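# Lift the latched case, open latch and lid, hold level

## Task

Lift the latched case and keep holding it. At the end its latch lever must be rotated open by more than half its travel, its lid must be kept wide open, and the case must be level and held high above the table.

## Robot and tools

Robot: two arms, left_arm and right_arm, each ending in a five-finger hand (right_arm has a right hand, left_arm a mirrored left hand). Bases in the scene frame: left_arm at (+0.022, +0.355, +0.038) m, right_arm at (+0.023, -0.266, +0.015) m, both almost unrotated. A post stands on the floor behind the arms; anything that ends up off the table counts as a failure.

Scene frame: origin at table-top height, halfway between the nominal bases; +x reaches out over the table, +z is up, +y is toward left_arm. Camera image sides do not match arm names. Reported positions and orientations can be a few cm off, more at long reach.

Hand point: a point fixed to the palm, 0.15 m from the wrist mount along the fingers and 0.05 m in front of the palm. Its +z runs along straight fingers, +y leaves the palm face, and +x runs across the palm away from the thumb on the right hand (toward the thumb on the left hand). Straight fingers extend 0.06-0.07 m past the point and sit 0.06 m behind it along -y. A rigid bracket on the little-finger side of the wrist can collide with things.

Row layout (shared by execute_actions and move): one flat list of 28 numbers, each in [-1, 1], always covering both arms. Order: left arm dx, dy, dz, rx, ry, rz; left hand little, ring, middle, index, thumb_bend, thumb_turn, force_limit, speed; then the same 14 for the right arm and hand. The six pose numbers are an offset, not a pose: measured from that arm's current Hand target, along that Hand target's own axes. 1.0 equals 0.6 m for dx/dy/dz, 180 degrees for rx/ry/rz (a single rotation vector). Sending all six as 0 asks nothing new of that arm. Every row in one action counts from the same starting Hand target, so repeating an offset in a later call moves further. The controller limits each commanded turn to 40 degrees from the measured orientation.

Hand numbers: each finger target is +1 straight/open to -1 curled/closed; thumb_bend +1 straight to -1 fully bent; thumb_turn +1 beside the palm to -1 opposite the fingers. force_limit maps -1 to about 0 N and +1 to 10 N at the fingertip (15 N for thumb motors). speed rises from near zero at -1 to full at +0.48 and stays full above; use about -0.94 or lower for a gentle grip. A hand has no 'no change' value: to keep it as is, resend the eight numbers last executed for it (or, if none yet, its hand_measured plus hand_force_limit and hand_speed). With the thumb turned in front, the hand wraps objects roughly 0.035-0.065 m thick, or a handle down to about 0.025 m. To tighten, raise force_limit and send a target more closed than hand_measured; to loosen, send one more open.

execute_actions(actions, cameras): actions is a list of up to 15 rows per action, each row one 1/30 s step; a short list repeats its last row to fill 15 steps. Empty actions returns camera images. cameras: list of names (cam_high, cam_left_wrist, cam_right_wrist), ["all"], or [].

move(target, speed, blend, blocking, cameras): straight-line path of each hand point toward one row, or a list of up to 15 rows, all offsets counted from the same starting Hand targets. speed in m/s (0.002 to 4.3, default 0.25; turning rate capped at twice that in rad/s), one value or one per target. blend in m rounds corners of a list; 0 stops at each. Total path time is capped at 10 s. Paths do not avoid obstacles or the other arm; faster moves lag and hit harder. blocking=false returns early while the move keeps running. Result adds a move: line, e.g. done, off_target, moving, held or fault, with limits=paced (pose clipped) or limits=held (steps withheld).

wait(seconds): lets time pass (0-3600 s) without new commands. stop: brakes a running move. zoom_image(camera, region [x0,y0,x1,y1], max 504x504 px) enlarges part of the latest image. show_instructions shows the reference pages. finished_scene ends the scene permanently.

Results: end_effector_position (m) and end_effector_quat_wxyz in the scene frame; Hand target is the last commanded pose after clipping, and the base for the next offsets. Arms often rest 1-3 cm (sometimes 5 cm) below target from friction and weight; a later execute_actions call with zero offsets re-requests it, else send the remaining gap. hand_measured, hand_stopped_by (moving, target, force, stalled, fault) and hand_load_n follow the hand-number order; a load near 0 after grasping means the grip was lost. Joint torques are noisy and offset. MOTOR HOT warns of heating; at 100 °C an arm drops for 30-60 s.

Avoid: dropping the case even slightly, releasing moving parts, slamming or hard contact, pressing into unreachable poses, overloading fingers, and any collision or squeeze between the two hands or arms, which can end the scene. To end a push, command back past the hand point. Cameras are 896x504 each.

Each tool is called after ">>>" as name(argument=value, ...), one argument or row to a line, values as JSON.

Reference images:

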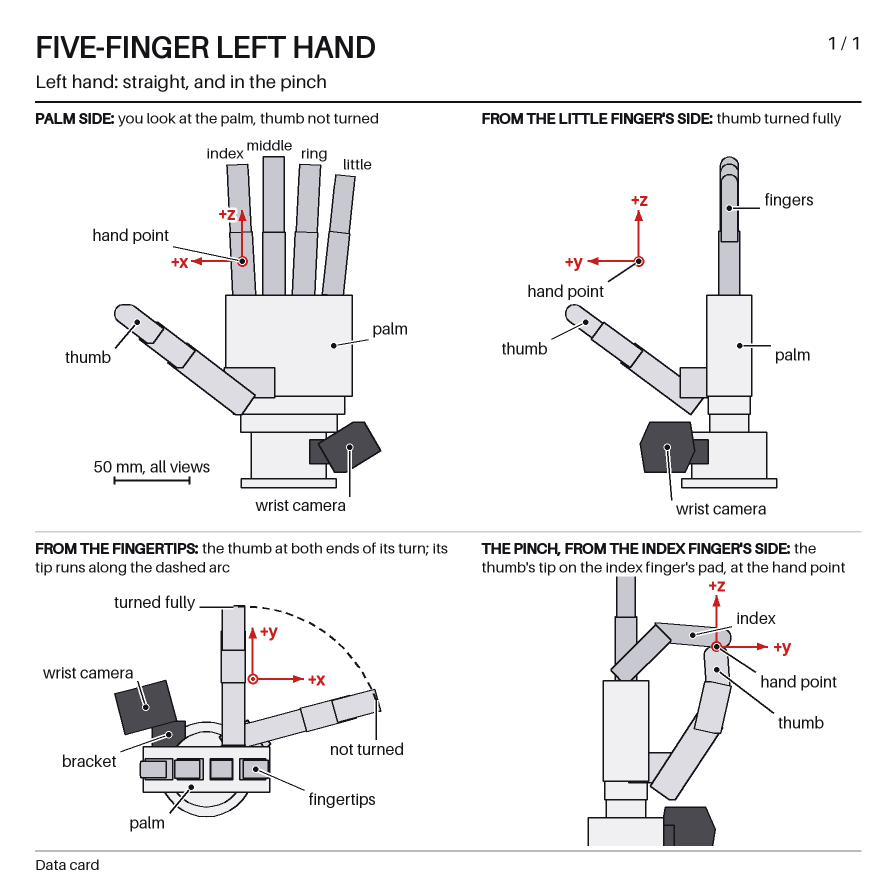

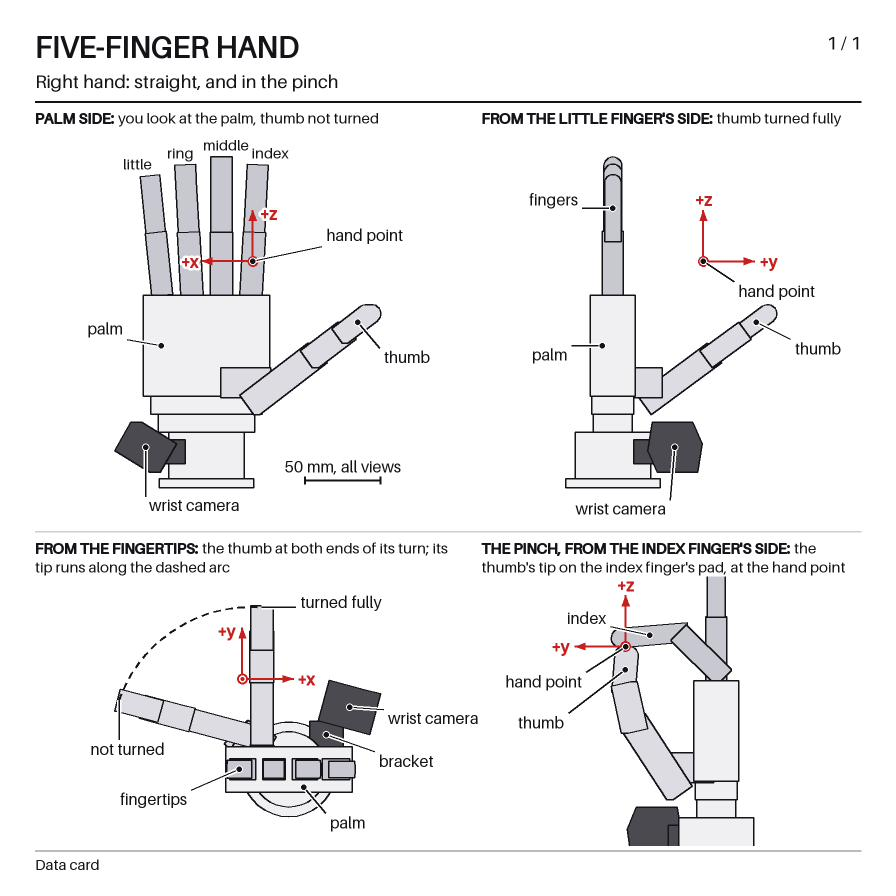

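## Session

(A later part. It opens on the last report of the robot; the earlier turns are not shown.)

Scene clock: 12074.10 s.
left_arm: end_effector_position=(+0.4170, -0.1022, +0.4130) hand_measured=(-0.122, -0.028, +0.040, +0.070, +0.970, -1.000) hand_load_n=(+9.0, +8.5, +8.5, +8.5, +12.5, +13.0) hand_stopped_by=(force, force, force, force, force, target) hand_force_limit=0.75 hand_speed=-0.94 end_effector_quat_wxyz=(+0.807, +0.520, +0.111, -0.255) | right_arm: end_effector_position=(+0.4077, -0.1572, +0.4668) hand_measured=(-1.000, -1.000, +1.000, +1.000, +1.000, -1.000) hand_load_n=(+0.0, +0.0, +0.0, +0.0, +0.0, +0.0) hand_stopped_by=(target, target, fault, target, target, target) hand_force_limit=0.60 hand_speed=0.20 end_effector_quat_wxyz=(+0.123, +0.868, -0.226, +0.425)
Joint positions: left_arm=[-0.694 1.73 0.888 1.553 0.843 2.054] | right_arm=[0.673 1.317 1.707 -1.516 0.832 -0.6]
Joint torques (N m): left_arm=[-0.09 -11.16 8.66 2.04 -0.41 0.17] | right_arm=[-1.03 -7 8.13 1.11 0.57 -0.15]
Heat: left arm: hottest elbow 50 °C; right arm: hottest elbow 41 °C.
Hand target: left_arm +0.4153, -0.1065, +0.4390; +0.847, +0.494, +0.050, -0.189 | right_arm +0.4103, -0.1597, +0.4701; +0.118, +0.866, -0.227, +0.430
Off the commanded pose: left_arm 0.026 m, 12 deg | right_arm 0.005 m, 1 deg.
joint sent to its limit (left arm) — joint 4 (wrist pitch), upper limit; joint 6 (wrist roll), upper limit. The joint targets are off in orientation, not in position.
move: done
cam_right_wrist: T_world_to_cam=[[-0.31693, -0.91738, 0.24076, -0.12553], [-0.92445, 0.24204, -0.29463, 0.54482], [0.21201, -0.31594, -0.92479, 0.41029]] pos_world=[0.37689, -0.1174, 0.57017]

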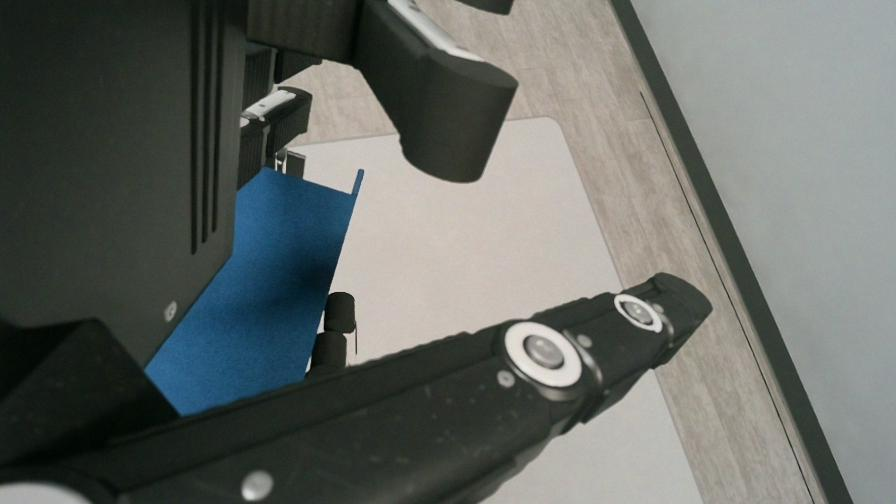

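>>> move(
  target=[
    [0,0,0,0,0,0,-0.78,-0.78,-0.68,-0.68,0.5,-1,0.75,-0.94,0.02,-0.0003,-0.0125,0,0,0,-1,-1,1,1,1,-1,0.6,0.2],
    [0,0,0,0,0,0,-0.78,-0.78,-0.68,-0.68,0.5,-1,0.75,-0.94,-0.0035,-0.001,-0.0372,0,0,0,-1,-1,1,1,1,-1,0.6,0.2],
  ],
  speed=0.04,
  cameras=["cam_right_wrist"],
)

>>> zoom_image(
  camera="cam_right_wrist",
  region=[250, 80, 370, 170],
)

Scene clock: 12089.80 s.
left_arm: end_effector_position=(+0.4170, -0.1022, +0.4130) hand_measured=(-0.122, -0.028, +0.040, +0.070, +0.970, -1.000) hand_load_n=(+9.0, +8.5, +8.5, +8.5, +12.5, +13.0) hand_stopped_by=(force, force, force, force, force, target) hand_force_limit=0.75 hand_speed=-0.94 end_effector_quat_wxyz=(+0.807, +0.520, +0.111, -0.255) | right_arm: end_effector_position=(+0.3960, -0.1530, +0.4704) hand_measured=(-1.000, -1.000, +1.000, +1.000, +1.000, -1.000) hand_load_n=(+0.0, +0.0, +0.0, +0.0, +0.0, +0.5) hand_stopped_by=(target, target, fault, target, target, target) hand_force_limit=0.60 hand_speed=0.20 end_effector_quat_wxyz=(+0.130, +0.869, -0.221, +0.423)
Joint positions: left_arm=[-0.694 1.73 0.888 1.553 0.843 2.054] | right_arm=[0.704 1.317 1.718 -1.57 0.848 -0.565]
Joint torques (N m): left_arm=[-0.44 -10.87 8.65 2.1 -0.41 0.18] | right_arm=[0.38 -6.53 10.55 -0.06 0.76 0.07]
Heat: left arm: hottest elbow 49 °C; right arm: hottest elbow 42 °C.
Hand target: left_arm +0.4153, -0.1065, +0.4390; +0.847, +0.494, +0.050, -0.189 | right_arm +0.3940, -0.1497, +0.4818; +0.118, +0.866, -0.227, +0.430
Off the commanded pose: left_arm 0.026 m, 12 deg | right_arm 0.012 m, 2 deg.
joint sent to its limit (left arm) — joint 4 (wrist pitch), upper limit; joint 6 (wrist roll), upper limit. The joint targets are off in orientation, not in position.
move: off_target (right_arm)
cam_right_wrist: T_world_to_cam=[[-0.31218, -0.91478, 0.25636, -0.13491], [-0.92785, 0.23563, -0.2891, 0.53189], [0.20406, -0.32812, -0.92233, 0.41764]] pos_world=[0.36618, -0.11171, 0.57356]

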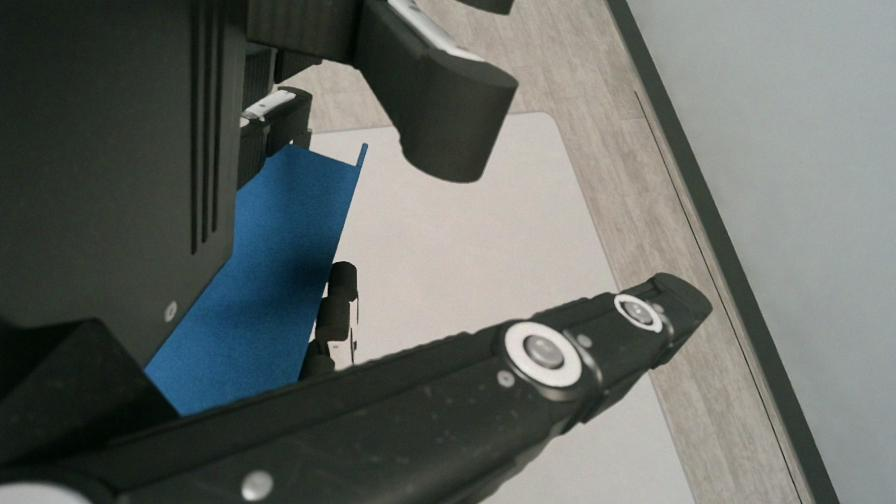

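Scaled by 4.200 from the camera's image (finer frame: 1280x720).

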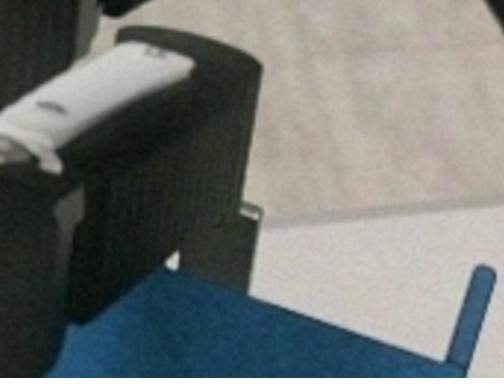

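>>> move(
  target=[0,0,0,0,0,0,-0.78,-0.78,-0.68,-0.68,0.5,-1,0.75,-0.94,0.0138,-0.0147,-0.0028,0,-0.022,0,-1,-1,1,1,1,-1,0.6,0.2],
  speed=0.04,
  cameras=["cam_right_wrist"],
)

>>> zoom_image(
  camera="cam_right_wrist",
  region=[250, 80, 390, 185],
)

Scene clock: 12121.87 s.
left_arm: end_effector_position=(+0.4170, -0.1022, +0.4130) hand_measured=(-0.122, -0.028, +0.040, +0.070, +0.970, -1.000) hand_load_n=(+9.0, +8.5, +8.5, +9.0, +12.5, +12.5) hand_stopped_by=(force, force, force, force, force, target) hand_force_limit=0.75 hand_speed=-0.94 end_effector_quat_wxyz=(+0.807, +0.520, +0.111, -0.255) | right_arm: end_effector_position=(+0.3982, -0.1419, +0.4788) hand_measured=(-1.000, -1.000, +1.000, +1.000, +1.000, -1.000) hand_load_n=(+0.0, +0.0, +0.0, +0.0, +0.0, +0.0) hand_stopped_by=(target, target, fault, target, target, target) hand_force_limit=0.60 hand_speed=0.20 end_effector_quat_wxyz=(+0.118, +0.885, -0.216, +0.396)
Joint positions: left_arm=[-0.694 1.73 0.888 1.553 0.843 2.054] | right_arm=[0.7 1.366 1.815 -1.644 0.784 -0.561]
Joint torques (N m): left_arm=[-0.32 -10.81 8.75 2.13 -0.42 0.18] | right_arm=[-1.49 -6.3 11.23 -0.13 0.56 0.11]
Heat: left arm: hottest elbow 49 °C; right arm: hottest elbow 43 °C.
Hand target: left_arm +0.4153, -0.1065, +0.4390; +0.847, +0.494, +0.050, -0.189 | right_arm +0.4016, -0.1436, +0.4892; +0.111, +0.880, -0.231, +0.400
Off the commanded pose: left_arm 0.026 m, 12 deg | right_arm 0.011 m, 2 deg.
joint sent to its limit (left arm) — joint 4 (wrist pitch), upper limit; joint 6 (wrist roll), upper limit. The joint targets are off in orientation, not in position.
move: off_target (right_arm)
cam_right_wrist: T_world_to_cam=[[-0.28137, -0.92802, 0.24414, -0.13462], [-0.94673, 0.22692, -0.22851, 0.51094], [0.15666, -0.29543, -0.94243, 0.46166]] pos_world=[0.37352, -0.10449, 0.5847]

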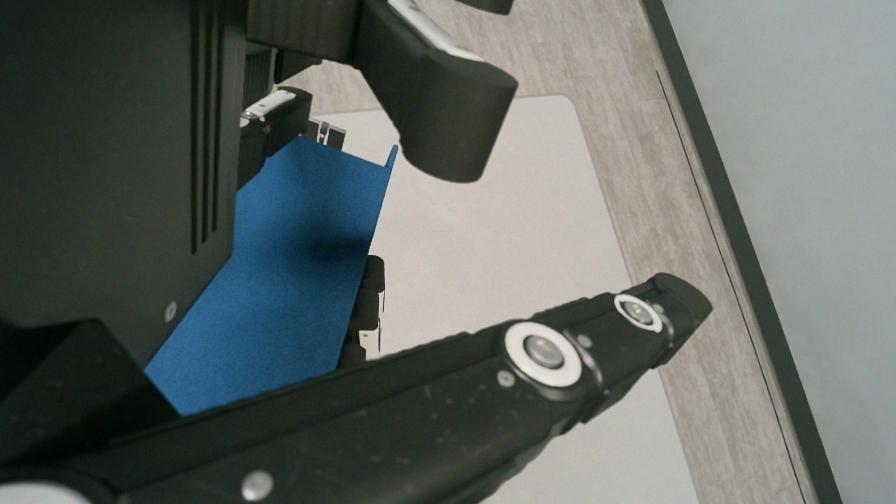

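Scaled by 3.600 from the camera's image (finer frame: 1280x720).

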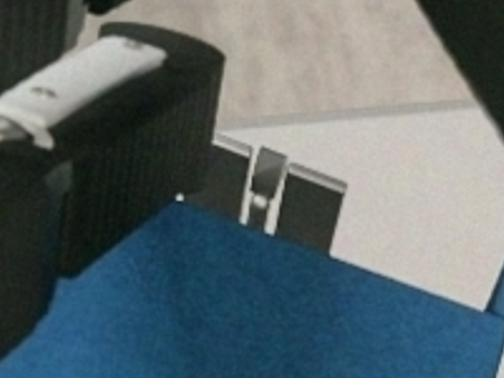

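>>> move(
  target=[0,0,0,0,0,0,-0.78,-0.78,-0.68,-0.68,0.5,-1,0.75,-0.94,-0.0115,0.012,0.0178,0,0,0,-1,-1,1,1,1,-1,0.6,0.2],
  speed=0.03,
  cameras=["cam_right_wrist"],
)

>>> zoom_image(
  camera="cam_right_wrist",
  region=[250, 80, 390, 185],
)

Scene clock: 12139.17 s.
left_arm: end_effector_position=(+0.4170, -0.1022, +0.4130) hand_measured=(-0.122, -0.028, +0.040, +0.070, +0.970, -1.000) hand_load_n=(+9.0, +8.0, +8.5, +8.5, +12.5, +13.0) hand_stopped_by=(force, force, force, force, force, target) hand_force_limit=0.75 hand_speed=-0.94 end_effector_quat_wxyz=(+0.807, +0.520, +0.111, -0.255) | right_arm: end_effector_position=(+0.4002, -0.1469, +0.4715) hand_measured=(-1.000, -1.000, +1.000, +1.000, +1.000, -1.000) hand_load_n=(+0.0, +0.0, +0.0, -0.5, +0.0, +0.5) hand_stopped_by=(target, target, fault, target, target, target) hand_force_limit=0.60 hand_speed=0.20 end_effector_quat_wxyz=(+0.120, +0.884, -0.223, +0.392)
Joint positions: left_arm=[-0.694 1.73 0.888 1.553 0.843 2.054] | right_arm=[0.684 1.36 1.791 -1.627 0.778 -0.561]
Joint torques (N m): left_arm=[-0.26 -10.93 8.68 2 -0.4 0.19] | right_arm=[-1.32 -7.59 7.98 0.98 0.57 -0.08]
Heat: left arm: hottest elbow 49 °C; right arm: hottest elbow 43 °C.
Hand target: left_arm +0.4153, -0.1065, +0.4390; +0.847, +0.494, +0.050, -0.189 | right_arm +0.4010, -0.1518, +0.4773; +0.110, +0.880, -0.231, +0.400
Off the commanded pose: left_arm 0.026 m, 12 deg | right_arm 0.007 m, 2 deg.
joint sent to its limit (left arm) — joint 4 (wrist pitch), upper limit; joint 6 (wrist roll), upper limit. The joint targets are off in orientation, not in position.
move: done
cam_right_wrist: T_world_to_cam=[[-0.29369, -0.92483, 0.24173, -0.13041], [-0.94433, 0.24147, -0.22346, 0.51113], [0.1483, -0.2939, -0.94426, 0.45746]] pos_world=[0.37654, -0.10959, 0.57771]

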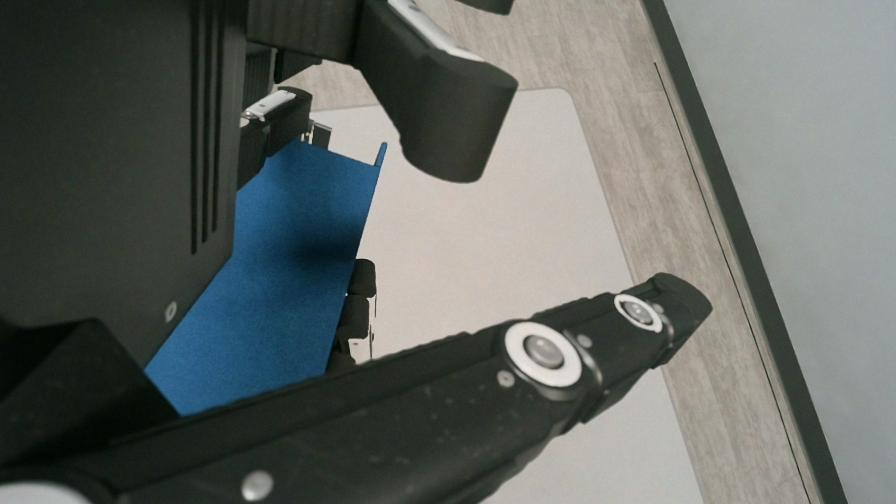

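Scaled by 3.600 from the camera's image (finer frame: 1280x720).

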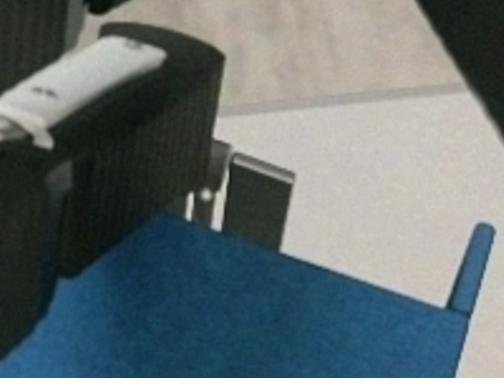

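>>> move(
  target=[0,0,0,0,0,0,-0.78,-0.78,-0.68,-0.68,0.5,-1,0.75,-0.94,-0.0033,0,0.0075,0,0,0,-1,-1,1,1,1,-1,0.6,0.2],
  speed=0.03,
  cameras=["cam_right_wrist"],
)

>>> zoom_image(
  camera="cam_right_wrist",
  region=[250, 80, 390, 185],
)

Scene clock: 12150.00 s.
left_arm: end_effector_position=(+0.4170, -0.1022, +0.4130) hand_measured=(-0.122, -0.028, +0.040, +0.070, +0.970, -1.000) hand_load_n=(+9.0, +8.5, +8.0, +9.0, +12.5, +13.0) hand_stopped_by=(force, force, force, force, force, target) hand_force_limit=0.75 hand_speed=-0.94 end_effector_quat_wxyz=(+0.807, +0.520, +0.111, -0.255) | right_arm: end_effector_position=(+0.4013, -0.1479, +0.4681) hand_measured=(-1.000, -1.000, +1.000, +1.000, +1.000, -1.000) hand_load_n=(+0.5, +0.0, +0.0, +0.0, +0.0, +0.0) hand_stopped_by=(target, target, fault, target, target, target) hand_force_limit=0.60 hand_speed=0.20 end_effector_quat_wxyz=(+0.117, +0.883, -0.226, +0.394)
Joint positions: left_arm=[-0.694 1.73 0.888 1.553 0.843 2.054] | right_arm=[0.679 1.354 1.775 -1.61 0.775 -0.561]
Joint torques (N m): left_arm=[-0.56 -11.05 8.7 2 -0.4 0.2] | right_arm=[-1.38 -7.65 7.84 0.99 0.56 -0.13]
Heat: left arm: hottest elbow 49 °C; right arm: hottest elbow 43 °C.
Hand target: left_arm +0.4153, -0.1065, +0.4390; +0.847, +0.494, +0.050, -0.189 | right_arm +0.4029, -0.1529, +0.4726; +0.111, +0.880, -0.231, +0.400
Off the commanded pose: left_arm 0.026 m, 12 deg | right_arm 0.007 m, 1 deg.
joint sent to its limit (left arm) — joint 4 (wrist pitch), upper limit; joint 6 (wrist roll), upper limit. The joint targets are off in orientation, not in position.
move: done
cam_right_wrist: T_world_to_cam=[[-0.29841, -0.92536, 0.23378, -0.12457], [-0.94222, 0.24654, -0.22681, 0.51311], [0.15224, -0.28795, -0.94546, 0.45355]] pos_world=[0.37724, -0.11118, 0.57432]

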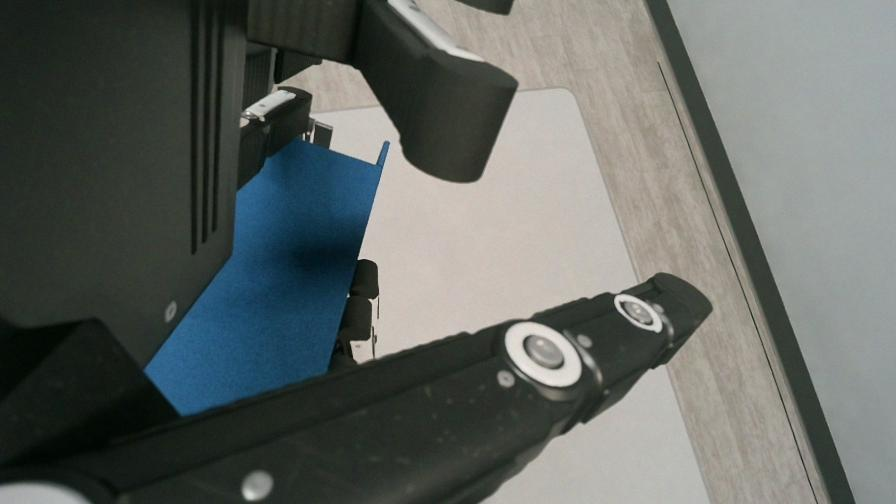

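Scaled by 3.600 from the camera's image (finer frame: 1280x720).

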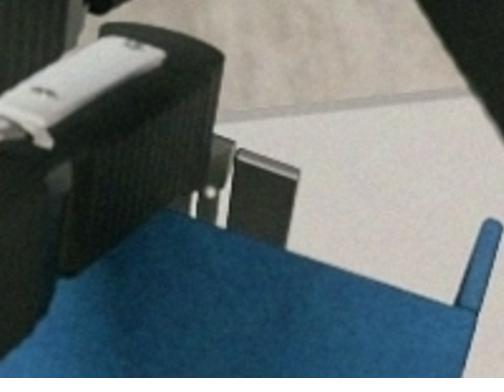

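>>> move(
  target=[0,0,0,0,0,0,-0.78,-0.78,-0.68,-0.68,0.5,-1,0.75,-0.94,-0.005,0,0.0043,0,0,0,-1,-1,1,1,1,-1,0.6,0.2],
  speed=0.03,
  cameras=["cam_right_wrist"],
)

>>> zoom_image(
  camera="cam_right_wrist",
  region=[250, 80, 390, 185],
)

Scene clock: 12156.13 s.
left_arm: end_effector_position=(+0.4170, -0.1023, +0.4128) hand_measured=(-0.122, -0.028, +0.040, +0.070, +0.970, -1.000) hand_load_n=(+9.5, +8.5, +8.5, +8.5, +12.5, +13.0) hand_stopped_by=(force, force, force, force, force, target) hand_force_limit=0.75 hand_speed=-0.94 end_effector_quat_wxyz=(+0.807, +0.521, +0.111, -0.256) | right_arm: end_effector_position=(+0.4008, -0.1482, +0.4663) hand_measured=(-1.000, -1.000, +1.000, +1.000, +1.000, -1.000) hand_load_n=(+0.0, +0.0, +0.0, +0.0, +0.5, +0.0) hand_stopped_by=(target, target, fault, target, target, target) hand_force_limit=0.60 hand_speed=0.20 end_effector_quat_wxyz=(+0.114, +0.882, -0.228, +0.396)
Joint positions: left_arm=[-0.694 1.731 0.888 1.553 0.844 2.054] | right_arm=[0.679 1.345 1.762 -1.596 0.775 -0.561]
Joint torques (N m): left_arm=[-0.44 -11.05 8.62 2.13 -0.41 0.19] | right_arm=[-1.44 -7.41 7.73 0.96 0.56 -0.13]
Heat: left arm: hottest elbow 49 °C; right arm: hottest elbow 43 °C.
Hand target: left_arm +0.4154, -0.1064, +0.4390; +0.847, +0.494, +0.050, -0.189 | right_arm +0.4028, -0.1530, +0.4688; +0.110, +0.880, -0.231, +0.400
Off the commanded pose: left_arm 0.027 m, 12 deg | right_arm 0.006 m, 1 deg.
joint sent to its limit (left arm) — joint 4 (wrist pitch), upper limit; joint 6 (wrist roll), upper limit. The joint targets are off in orientation, not in position.
move: done
cam_right_wrist: T_world_to_cam=[[-0.29994, -0.92656, 0.22699, -0.12104], [-0.9407, 0.24775, -0.23172, 0.5142], [0.15847, -0.28303, -0.94593, 0.45034]] pos_world=[0.37605, -0.11208, 0.57262]

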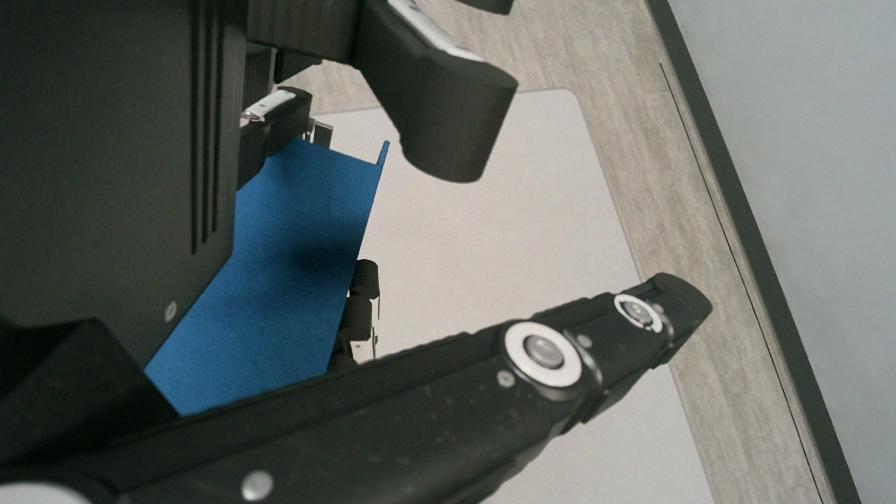

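Scaled by 3.600 from the camera's image (finer frame: 1280x720).

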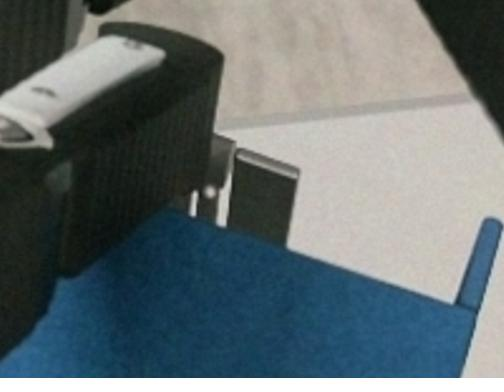

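>>> move(
  target=[0,0,0,0,0,0,-0.78,-0.78,-0.68,-0.68,0.5,-1,0.75,-0.94,0,0,0.0133,0,0,0,-1,-1,1,1,1,-1,0.6,0.2],
  speed=0.03,
  cameras=["cam_right_wrist"],
)

>>> zoom_image(
  camera="cam_right_wrist",
  region=[250, 80, 390, 185],
)

Scene clock: 12161.30 s.
left_arm: end_effector_position=(+0.4181, -0.1033, +0.4096) hand_measured=(-0.122, -0.028, +0.040, +0.070, +0.970, -1.000) hand_load_n=(+9.0, +8.5, +8.5, +9.0, +12.5, +13.5) hand_stopped_by=(force, force, force, force, force, target) hand_force_limit=0.75 hand_speed=-0.94 end_effector_quat_wxyz=(+0.805, +0.521, +0.114, -0.259) | right_arm: end_effector_position=(+0.4037, -0.1498, +0.4619) hand_measured=(-1.000, -1.000, +1.000, +1.000, +1.000, -1.000) hand_load_n=(+0.0, +0.0, +0.0, -0.5, +0.0, +0.0) hand_stopped_by=(target, target, fault, target, target, target) hand_force_limit=0.60 hand_speed=0.20 end_effector_quat_wxyz=(+0.112, +0.883, -0.226, +0.396)
Joint positions: left_arm=[-0.694 1.736 0.888 1.553 0.844 2.048] | right_arm=[0.67 1.339 1.744 -1.572 0.768 -0.576]
Joint torques (N m): left_arm=[-0.56 -11.69 8.65 2.03 -0.43 0.23] | right_arm=[-1.96 -7.06 7.66 1.1 0.62 -0.17]
Heat: left arm: hottest elbow 49 °C; right arm: hottest elbow 43 °C.
Hand target: left_arm +0.4154, -0.1064, +0.4389; +0.847, +0.494, +0.050, -0.189 | right_arm +0.4081, -0.1560, +0.4635; +0.111, +0.880, -0.231, +0.400
Off the commanded pose: left_arm 0.030 m, 12 deg | right_arm 0.008 m, 1 deg.
joint sent to its limit (left arm) — joint 4 (wrist pitch), upper limit; joint 6 (wrist roll), upper limit. The joint targets are off in orientation, not in position.
move: done
cam_right_wrist: T_world_to_cam=[[-0.29559, -0.92857, 0.22448, -0.12152], [-0.94197, 0.24416, -0.23039, 0.51565], [0.15913, -0.27955, -0.94685, 0.44594]] pos_world=[0.37884, -0.11408, 0.56832]

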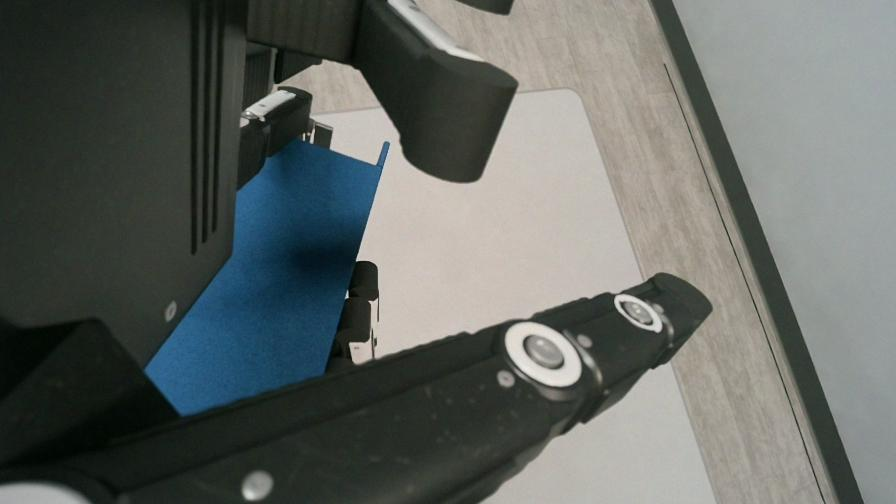

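Scaled by 3.600 from the camera's image (finer frame: 1280x720).

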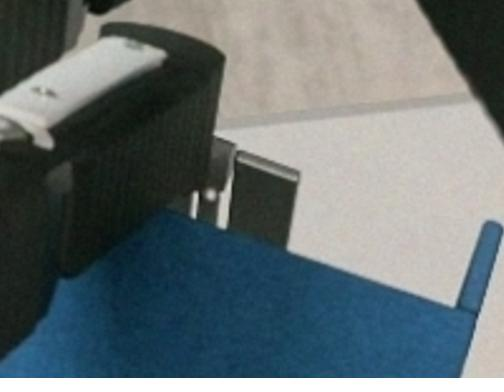

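>>> move(
  target=[0,0,0,0,0,0,-0.78,-0.78,-0.68,-0.68,0.5,-1,0.75,-0.94,0,0,0.0167,0,0,0,-1,-1,1,1,1,-1,0.6,0.2],
  speed=0.03,
  cameras=["cam_right_wrist"],
)

>>> zoom_image(
  camera="cam_right_wrist",
  region=[250, 80, 390, 185],
)

Scene clock: 12166.77 s.
left_arm: end_effector_position=(+0.4209, -0.1044, +0.4055) hand_measured=(-0.122, -0.028, +0.040, +0.070, +0.970, -1.000) hand_load_n=(+8.5, +8.5, +8.5, +9.5, +12.5, +14.0) hand_stopped_by=(force, force, force, force, force, target) hand_force_limit=0.75 hand_speed=-0.94 end_effector_quat_wxyz=(+0.803, +0.521, +0.122, -0.264) | right_arm: end_effector_position=(+0.4079, -0.1520, +0.4562) hand_measured=(-1.000, -1.000, +1.000, +1.000, +1.000, -1.000) hand_load_n=(-0.5, +0.0, +0.0, +0.0, +0.0, +0.5) hand_stopped_by=(target, target, fault, target, target, target) hand_force_limit=0.60 hand_speed=0.20 end_effector_quat_wxyz=(+0.109, +0.884, -0.224, +0.395)
Joint positions: left_arm=[-0.694 1.741 0.888 1.548 0.839 2.037] | right_arm=[0.658 1.333 1.722 -1.54 0.757 -0.598]
Joint torques (N m): left_arm=[-0.56 -11.63 8.55 2.29 -0.31 0.39] | right_arm=[-2.49 -6.77 7.73 1.22 0.77 -0.17]
Heat: left arm: hottest elbow 49 °C; right arm: hottest elbow 42 °C.
Hand target: left_arm +0.4153, -0.1064, +0.4390; +0.847, +0.494, +0.050, -0.189 | right_arm +0.4146, -0.1599, +0.4570; +0.111, +0.880, -0.231, +0.400
Off the commanded pose: left_arm 0.034 m, 13 deg | right_arm 0.010 m, 1 deg.
joint sent to its limit (left arm) — joint 4 (wrist pitch), upper limit; joint 6 (wrist roll), upper limit. The joint targets are off in orientation, not in position.
move: done
cam_right_wrist: T_world_to_cam=[[-0.28915, -0.93131, 0.22149, -0.12269], [-0.94388, 0.23878, -0.22822, 0.51777], [0.15965, -0.27505, -0.94808, 0.44035]] pos_world=[0.38293, -0.11678, 0.56283]

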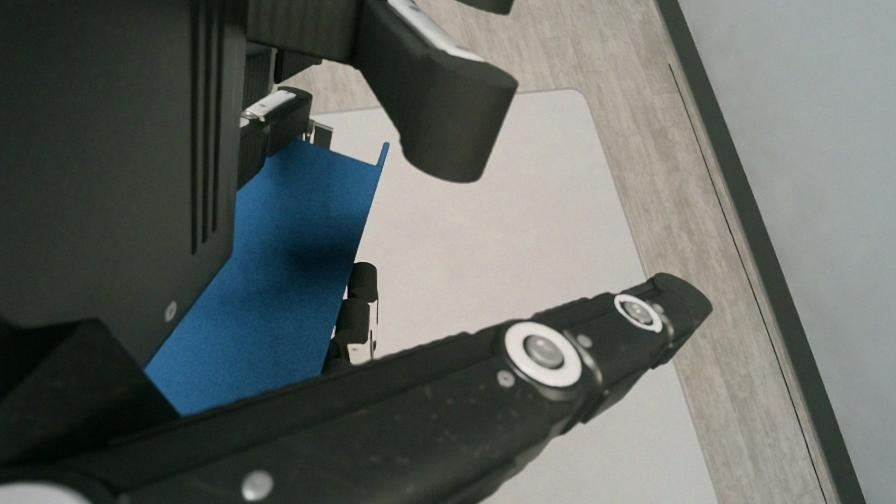

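Scaled by 3.600 from the camera's image (finer frame: 1280x720).

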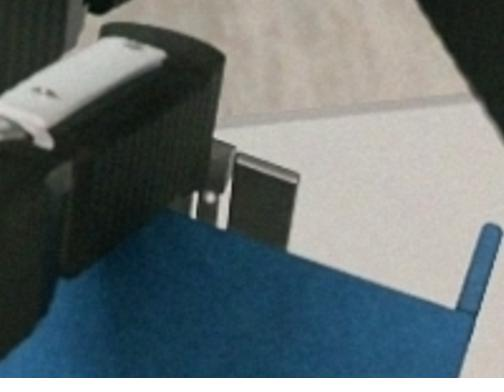

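>>> move(
  target=[0,0,0,0,0,0,-0.78,-0.78,-0.68,-0.68,0.5,-1,0.75,-0.94,0,0,0.025,0,0,0,-1,-1,1,1,1,-1,0.6,0.2],
  speed=0.03,
  cameras=["cam_right_wrist"],
)

>>> zoom_image(
  camera="cam_right_wrist",
  region=[250, 80, 390, 185],
)

Scene clock: 12175.57 s.
left_arm: end_effector_position=(+0.4251, -0.1063, +0.3990) hand_measured=(-0.122, -0.028, +0.040, +0.070, +0.970, -1.000) hand_load_n=(+8.5, +8.5, +8.5, +9.5, +12.5, +14.5) hand_stopped_by=(force, force, force, force, force, target) hand_force_limit=0.75 hand_speed=-0.94 end_effector_quat_wxyz=(+0.798, +0.520, +0.135, -0.272) | right_arm: end_effector_position=(+0.4145, -0.1550, +0.4474) hand_measured=(-1.000, -1.000, +1.000, +1.000, +1.000, -1.000) hand_load_n=(+0.0, +0.0, -0.5, -0.5, +0.0, +0.0) hand_stopped_by=(target, target, fault, target, target, target) hand_force_limit=0.60 hand_speed=0.20 end_effector_quat_wxyz=(+0.106, +0.886, -0.220, +0.394)
Joint positions: left_arm=[-0.694 1.748 0.888 1.539 0.832 2.02] | right_arm=[0.639 1.326 1.691 -1.494 0.74 -0.63]
Joint torques (N m): left_arm=[-0.5 -12.51 8.34 2.66 -0.08 0.57] | right_arm=[-3.02 -6.77 7.76 1.43 0.98 -0.13]
Heat: left arm: hottest elbow 49 °C; right arm: hottest elbow 42 °C.
Hand target: left_arm +0.4153, -0.1064, +0.4390; +0.847, +0.494, +0.050, -0.189 | right_arm +0.4244, -0.1655, +0.4472; +0.110, +0.880, -0.231, +0.400
Off the commanded pose: left_arm 0.041 m, 15 deg | right_arm 0.014 m, 2 deg.
joint sent to its limit (left arm) — joint 4 (wrist pitch), upper limit; joint 6 (wrist roll), upper limit. The joint targets are off in orientation, not in position.
move: off_target (right_arm)
cam_right_wrist: T_world_to_cam=[[-0.27953, -0.93505, 0.21804, -0.12459], [-0.94681, 0.23073, -0.22433, 0.52102], [0.15945, -0.26915, -0.94981, 0.43186]] pos_world=[0.38962, -0.12048, 0.55423]

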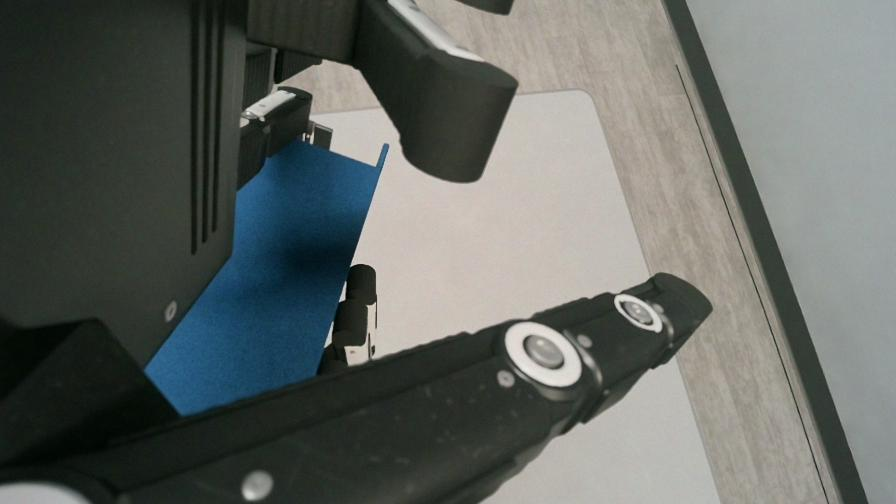

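Scaled by 3.600 from the camera's image (finer frame: 1280x720).

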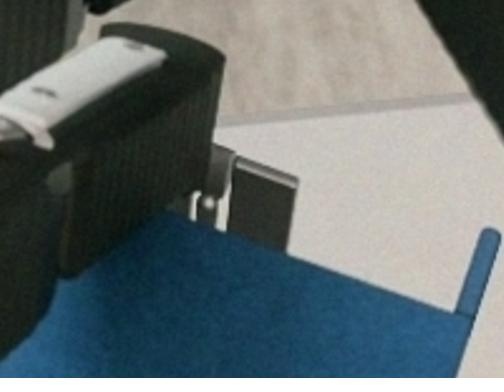

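>>> move(
  target=[0,0,0,0,0,0,-0.78,-0.78,-0.68,-0.68,0.5,-1,0.75,-0.94,0,0,0.04,0,0,0,-1,-1,1,1,1,-1,0.6,0.2],
  speed=0.03,
  cameras=["cam_right_wrist"],
)

>>> zoom_image(
  camera="cam_right_wrist",
  region=[250, 80, 390, 185],
)

Scene clock: 12180.93 s.
left_arm: end_effector_position=(+0.4314, -0.1088, +0.3892) hand_measured=(-0.122, -0.028, +0.040, +0.070, +0.970, -1.000) hand_load_n=(+8.0, +8.5, +9.0, +10.0, +12.5, +16.0) hand_stopped_by=(force, force, force, force, force, target) hand_force_limit=0.75 hand_speed=-0.94 end_effector_quat_wxyz=(+0.792, +0.518, +0.155, -0.284) | right_arm: end_effector_position=(+0.4247, -0.1592, +0.4339) hand_measured=(-1.000, -1.000, +1.000, +1.000, +1.000, -1.000) hand_load_n=(+0.0, +0.0, +0.0, +0.0, +0.0, +0.5) hand_stopped_by=(target, target, fault, target, target, target) hand_force_limit=0.60 hand_speed=0.20 end_effector_quat_wxyz=(+0.099, +0.889, -0.214, +0.392)
Joint positions: left_arm=[-0.694 1.759 0.888 1.525 0.82 1.996] | right_arm=[0.612 1.317 1.645 -1.424 0.713 -0.678]
Joint torques (N m): left_arm=[-1.03 -13.51 8.03 3.23 0.24 0.85] | right_arm=[-4.19 -6.12 7.82 1.85 1.32 -0.18]
Heat: left arm: hottest elbow 49 °C; right arm: hottest elbow 42 °C.
Hand target: left_arm +0.4153, -0.1064, +0.4391; +0.847, +0.494, +0.050, -0.189 | right_arm +0.4401, -0.1746, +0.4315; +0.110, +0.880, -0.231, +0.400
Off the commanded pose: left_arm 0.052 m, 18 deg | right_arm 0.022 m, 3 deg.
joint sent to its limit (left arm) — joint 4 (wrist pitch), upper limit; joint 6 (wrist roll), upper limit. The joint targets are off in orientation, not in position.
move: off_target (right_arm)
cam_right_wrist: T_world_to_cam=[[-0.26338, -0.94124, 0.21143, -0.12776], [-0.95123, 0.21691, -0.21933, 0.52603], [0.16058, -0.25889, -0.95247, 0.41865]] pos_world=[0.3995, -0.12597, 0.54114]

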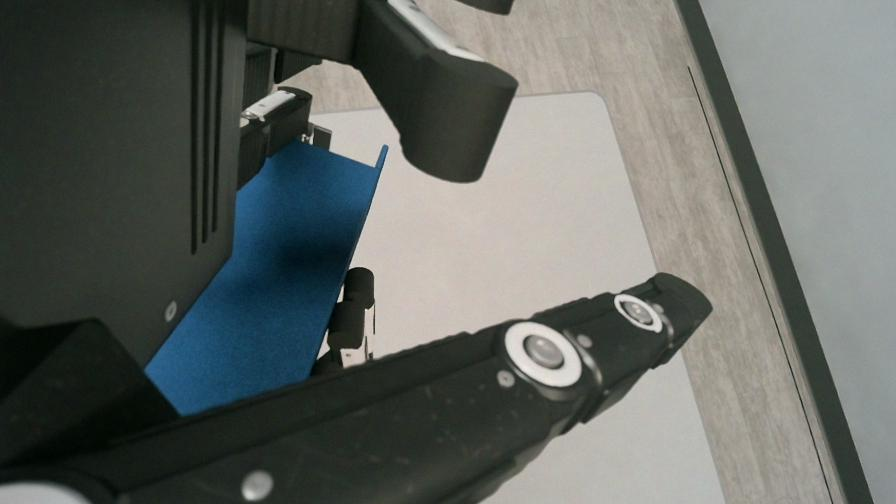

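Scaled by 3.600 from the camera's image (finer frame: 1280x720).

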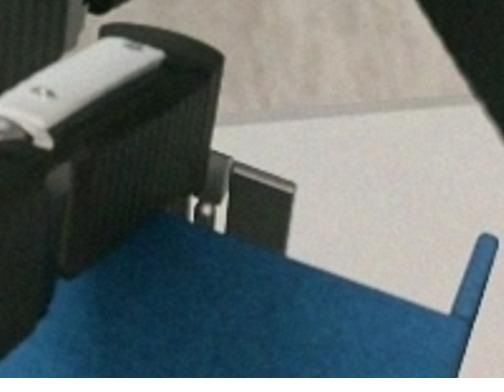

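>>> zoom_image(
  camera="cam_right_wrist",
  region=[295, 115, 345, 155],
)

Scaled by 10.080 from the camera's image (finer frame: 1280x720).

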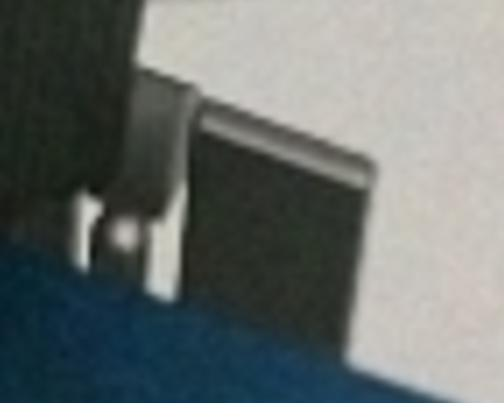

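>>> move(
  target=[0,0,0,0,0,0,-0.78,-0.78,-0.68,-0.68,0.5,-1,0.75,-0.94,0.0083,0,0.02,0,-0.028,0,-1,-1,1,1,1,-1,0.6,0.2],
  speed=0.03,
  cameras=["cam_right_wrist"],
)

>>> zoom_image(
  camera="cam_right_wrist",
  region=[250, 80, 390, 185],
)

Scene clock: 12220.77 s.
left_arm: end_effector_position=(+0.4344, -0.1103, +0.3834) hand_measured=(-0.122, -0.028, +0.040, +0.070, +0.970, -1.000) hand_load_n=(+7.5, +8.0, +9.0, +10.5, +12.5, +16.5) hand_stopped_by=(force, force, force, force, force, target) hand_force_limit=0.75 hand_speed=-0.94 end_effector_quat_wxyz=(+0.788, +0.518, +0.165, -0.290) | right_arm: end_effector_position=(+0.4305, -0.1657, +0.4270) hand_measured=(-1.000, -1.000, +1.000, +1.000, +1.000, -1.000) hand_load_n=(+0.0, +0.0, +0.0, +0.0, +0.0, +0.0) hand_stopped_by=(target, target, fault, target, target, target) hand_force_limit=0.60 hand_speed=0.20 end_effector_quat_wxyz=(+0.080, +0.903, -0.220, +0.360)
Joint positions: left_arm=[-0.694 1.766 0.888 1.518 0.816 1.984] | right_arm=[0.558 1.331 1.668 -1.44 0.617 -0.698]
Joint torques (N m): left_arm=[-0.91 -14.15 7.92 3.47 0.31 0.97] | right_arm=[-4.42 -4.19 10.78 0.64 1.35 -0.18]
Heat: left arm: hottest elbow 48 °C; right arm: hottest elbow 42 °C.
Hand target: left_arm +0.4153, -0.1065, +0.4389; +0.847, +0.494, +0.050, -0.189 | right_arm +0.4507, -0.1807, +0.4274; +0.100, +0.897, -0.236, +0.361
Off the commanded pose: left_arm 0.059 m, 19 deg | right_arm 0.025 m, 3 deg.
joint sent to its limit (left arm) — joint 4 (wrist pitch), upper limit; joint 6 (wrist roll), upper limit. The joint targets are off in orientation, not in position.
move: off_target (right_arm)
cam_right_wrist: T_world_to_cam=[[-0.24822, -0.95287, 0.17443, -0.12355], [-0.96301, 0.22323, -0.15092, 0.50833], [0.10487, -0.20544, -0.97304, 0.45101]] pos_world=[0.41156, -0.13855, 0.53712]

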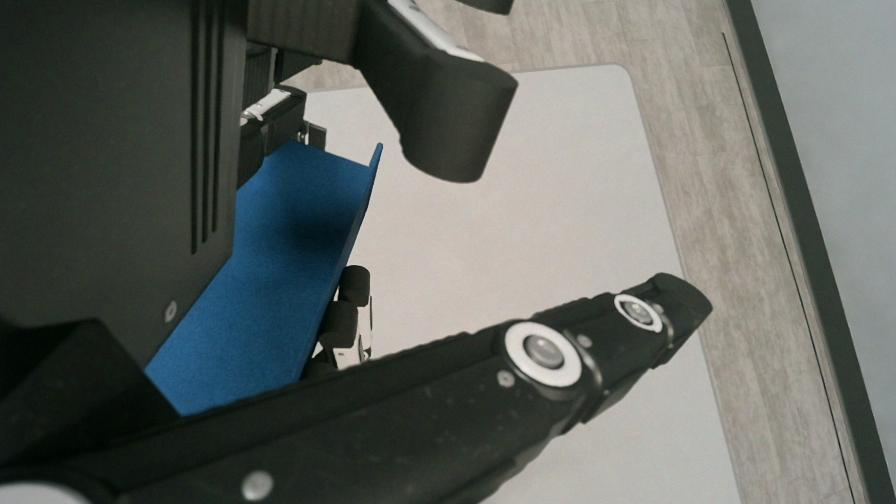

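Scaled by 3.600 from the camera's image (finer frame: 1280x720).

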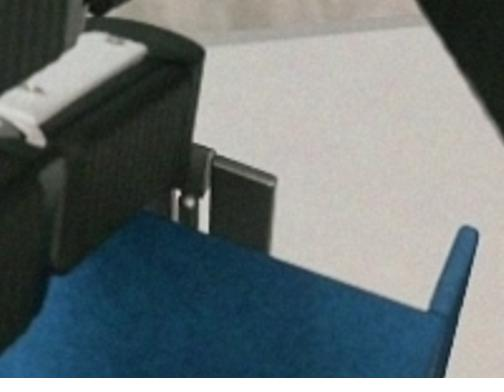

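>>> move(
  target=[0,0,0,0,0,0,-0.78,-0.78,-0.68,-0.68,0.5,-1,0.75,-0.94,0.017,0,0.033,0,-0.035,0,-1,-1,1,1,1,-1,0.6,0.2],
  speed=0.03,
  cameras=["cam_right_wrist"],
)

>>> zoom_image(
  camera="cam_right_wrist",
  region=[250, 80, 390, 185],
)

Scene clock: 12317.27 s.
left_arm: end_effector_position=(+0.4190, -0.1080, +0.4014) hand_measured=(-0.122, -0.028, +0.040, +0.070, +0.970, -1.000) hand_load_n=(+8.5, +8.5, +8.0, +9.0, +12.5, +14.0) hand_stopped_by=(force, force, force, force, force, target) hand_force_limit=0.75 hand_speed=-0.94 end_effector_quat_wxyz=(+0.801, +0.523, +0.120, -0.263) | right_arm: end_effector_position=(+0.4628, -0.1879, +0.4067) hand_measured=(-1.000, -1.000, +1.000, +1.000, +1.000, -1.000) hand_load_n=(+0.0, +0.0, +0.0, +0.0, +0.0, +0.0) hand_stopped_by=(target, target, fault, target, target, target) hand_force_limit=0.60 hand_speed=0.20 end_effector_quat_wxyz=(+0.090, +0.917, -0.240, +0.305)
Joint positions: left_arm=[-0.7 1.749 0.889 1.547 0.841 2.049] | right_arm=[0.445 1.434 1.744 -1.48 0.523 -0.736]
Joint torques (N m): left_arm=[-0.32 -12.63 8.44 2.28 -0.34 0.24] | right_arm=[-1.32 -7.71 11.96 -0.01 0.39 -0.16]
Heat: left arm: hottest elbow 48 °C; right arm: hottest elbow 44 °C.
Hand target: left_arm +0.4153, -0.1065, +0.4390; +0.847, +0.494, +0.050, -0.189 | right_arm +0.4690, -0.1912, +0.4201; +0.087, +0.915, -0.241, +0.311
Off the commanded pose: left_arm 0.038 m, 13 deg | right_arm 0.015 m, 1 deg.
joint sent to its limit (left arm) — joint 4 (wrist pitch), upper limit; joint 6 (wrist roll), upper limit. The joint targets are off in orientation, not in position.
move: off_target (right_arm)
cam_right_wrist: T_world_to_cam=[[-0.27155, -0.94506, 0.18198, -0.12399], [-0.96235, 0.269, -0.03907, 0.50419], [-0.01202, -0.18574, -0.98253, 0.48498]] pos_world=[0.45737, -0.16273, 0.51877]

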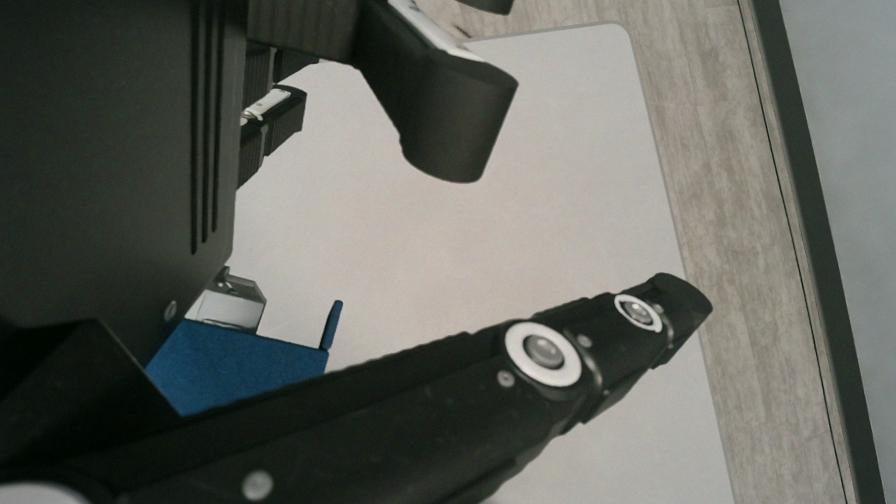

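Scaled by 3.600 from the camera's image (finer frame: 1280x720).

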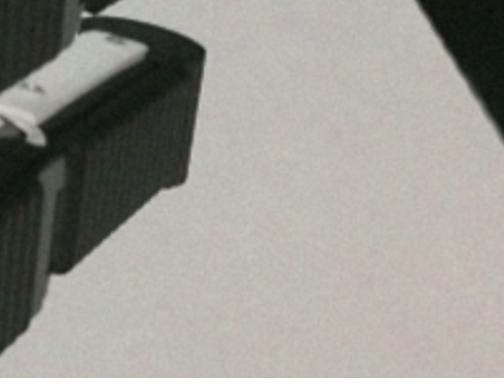

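>>> zoom_image(
  camera="cam_right_wrist",
  region=[170, 250, 290, 340],
)

Scaled by 4.200 from the camera's image (finer frame: 1280x720).

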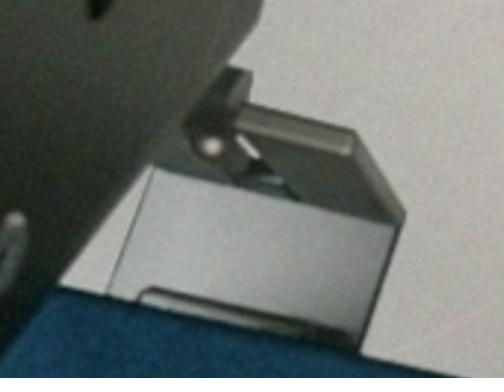

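>>> move(
  target=[
    [0,0,0,0,0,0,-0.78,-0.78,-0.68,-0.68,0.5,-1,0.75,-0.94,0.1472,0.0918,-0.0115,0,0,0,-1,-1,1,1,1,-1,0.6,0.2],
    [0,0,0,0,0,0,-0.78,-0.78,-0.68,-0.68,0.5,-1,0.75,-0.94,0.1497,0.1772,-0.0927,0,0,0,-1,-1,1,-1,1,-1,0.6,0.2],
    [0,0,0,0,0,0,-0.78,-0.78,-0.68,-0.68,0.5,-1,0.75,-0.94,0.1497,0.1772,-0.0927,0.511,-0.239,0.09,-1,-1,1,-1,1,-1,0.6,0.2],
  ],
  speed=[0.15,0.2,0.35],
  cameras=["cam_right_wrist"],
)

Scene clock: 12645.23 s.
left_arm: end_effector_position=(+0.4190, -0.1080, +0.4014) hand_measured=(-0.122, -0.028, +0.040, +0.070, +0.970, -1.000) hand_load_n=(+8.5, +8.5, +8.5, +9.0, +12.5, +14.0) hand_stopped_by=(force, force, force, force, force, target) hand_force_limit=0.75 hand_speed=-0.94 end_effector_quat_wxyz=(+0.801, +0.523, +0.120, -0.263) | right_arm: end_effector_position=(+0.4490, -0.2957, +0.5203) hand_measured=(-1.000, -1.000, +1.000, -1.000, +1.000, -1.000) hand_load_n=(+0.0, +0.0, +0.0, +0.0, +0.0, +0.0) hand_stopped_by=(target, target, fault, target, target, target) hand_force_limit=0.60 hand_speed=0.20 end_effector_quat_wxyz=(+0.681, -0.682, +0.186, -0.191)
Joint positions: left_arm=[-0.7 1.749 0.889 1.547 0.841 2.049] | right_arm=[-0.527 1.425 1.752 -1.695 -1.57 -1.375]
Joint torques (N m): left_arm=[-0.09 -12.63 8.42 2.32 -0.34 0.24] | right_arm=[-1.32 -7.47 8.08 -0.1 -0.97 0.01]
Heat: left arm: hottest elbow 48 °C; right arm: hottest elbow 49 °C.
Hand target: left_arm +0.4153, -0.1065, +0.4390; +0.847, +0.494, +0.050, -0.189 | right_arm +0.4491, -0.3011, +0.5200; +0.703, -0.704, +0.074, -0.074
Off the commanded pose: left_arm 0.038 m, 13 deg | right_arm 0.005 m, 19 deg.
joint sent to its limit (left arm) — joint 4 (wrist pitch), upper limit; joint 6 (wrist roll), upper limit. The joint targets are off in orientation, not in position.
joint sent to its limit (right arm) — joint 5 (wrist yaw), lower limit. The joint targets are off in orientation, not in position.
move: off_target (right_arm)
cam_right_wrist: T_world_to_cam=[[0.25465, -0.14168, -0.9566, 0.34345], [-0.96673, -0.06192, -0.24818, 0.53723], [-0.02407, 0.98797, -0.15274, 0.49717]] pos_world=[0.44387, -0.40927, 0.53781]

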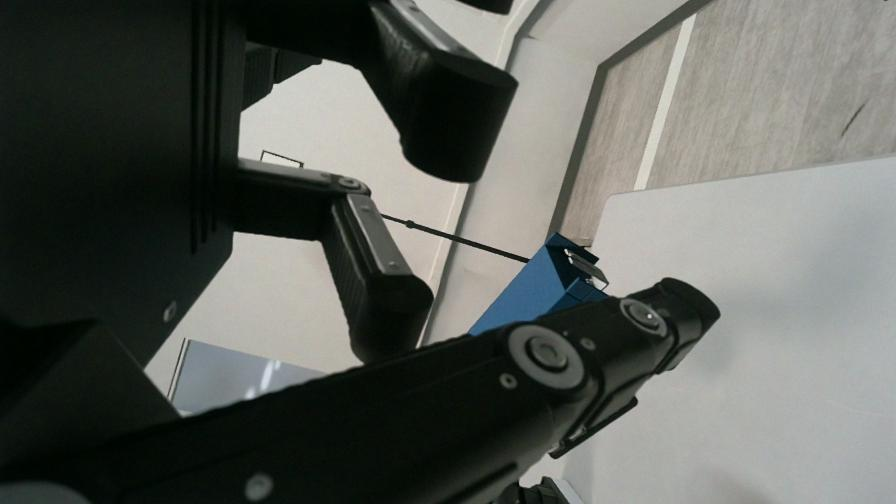

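>>> zoom_image(
  camera="cam_right_wrist",
  region=[530, 210, 640, 310],
)

Scaled by 4.582 from the camera's image (finer frame: 1280x720).

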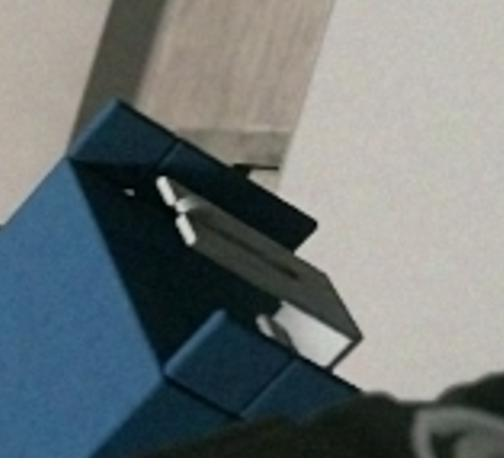

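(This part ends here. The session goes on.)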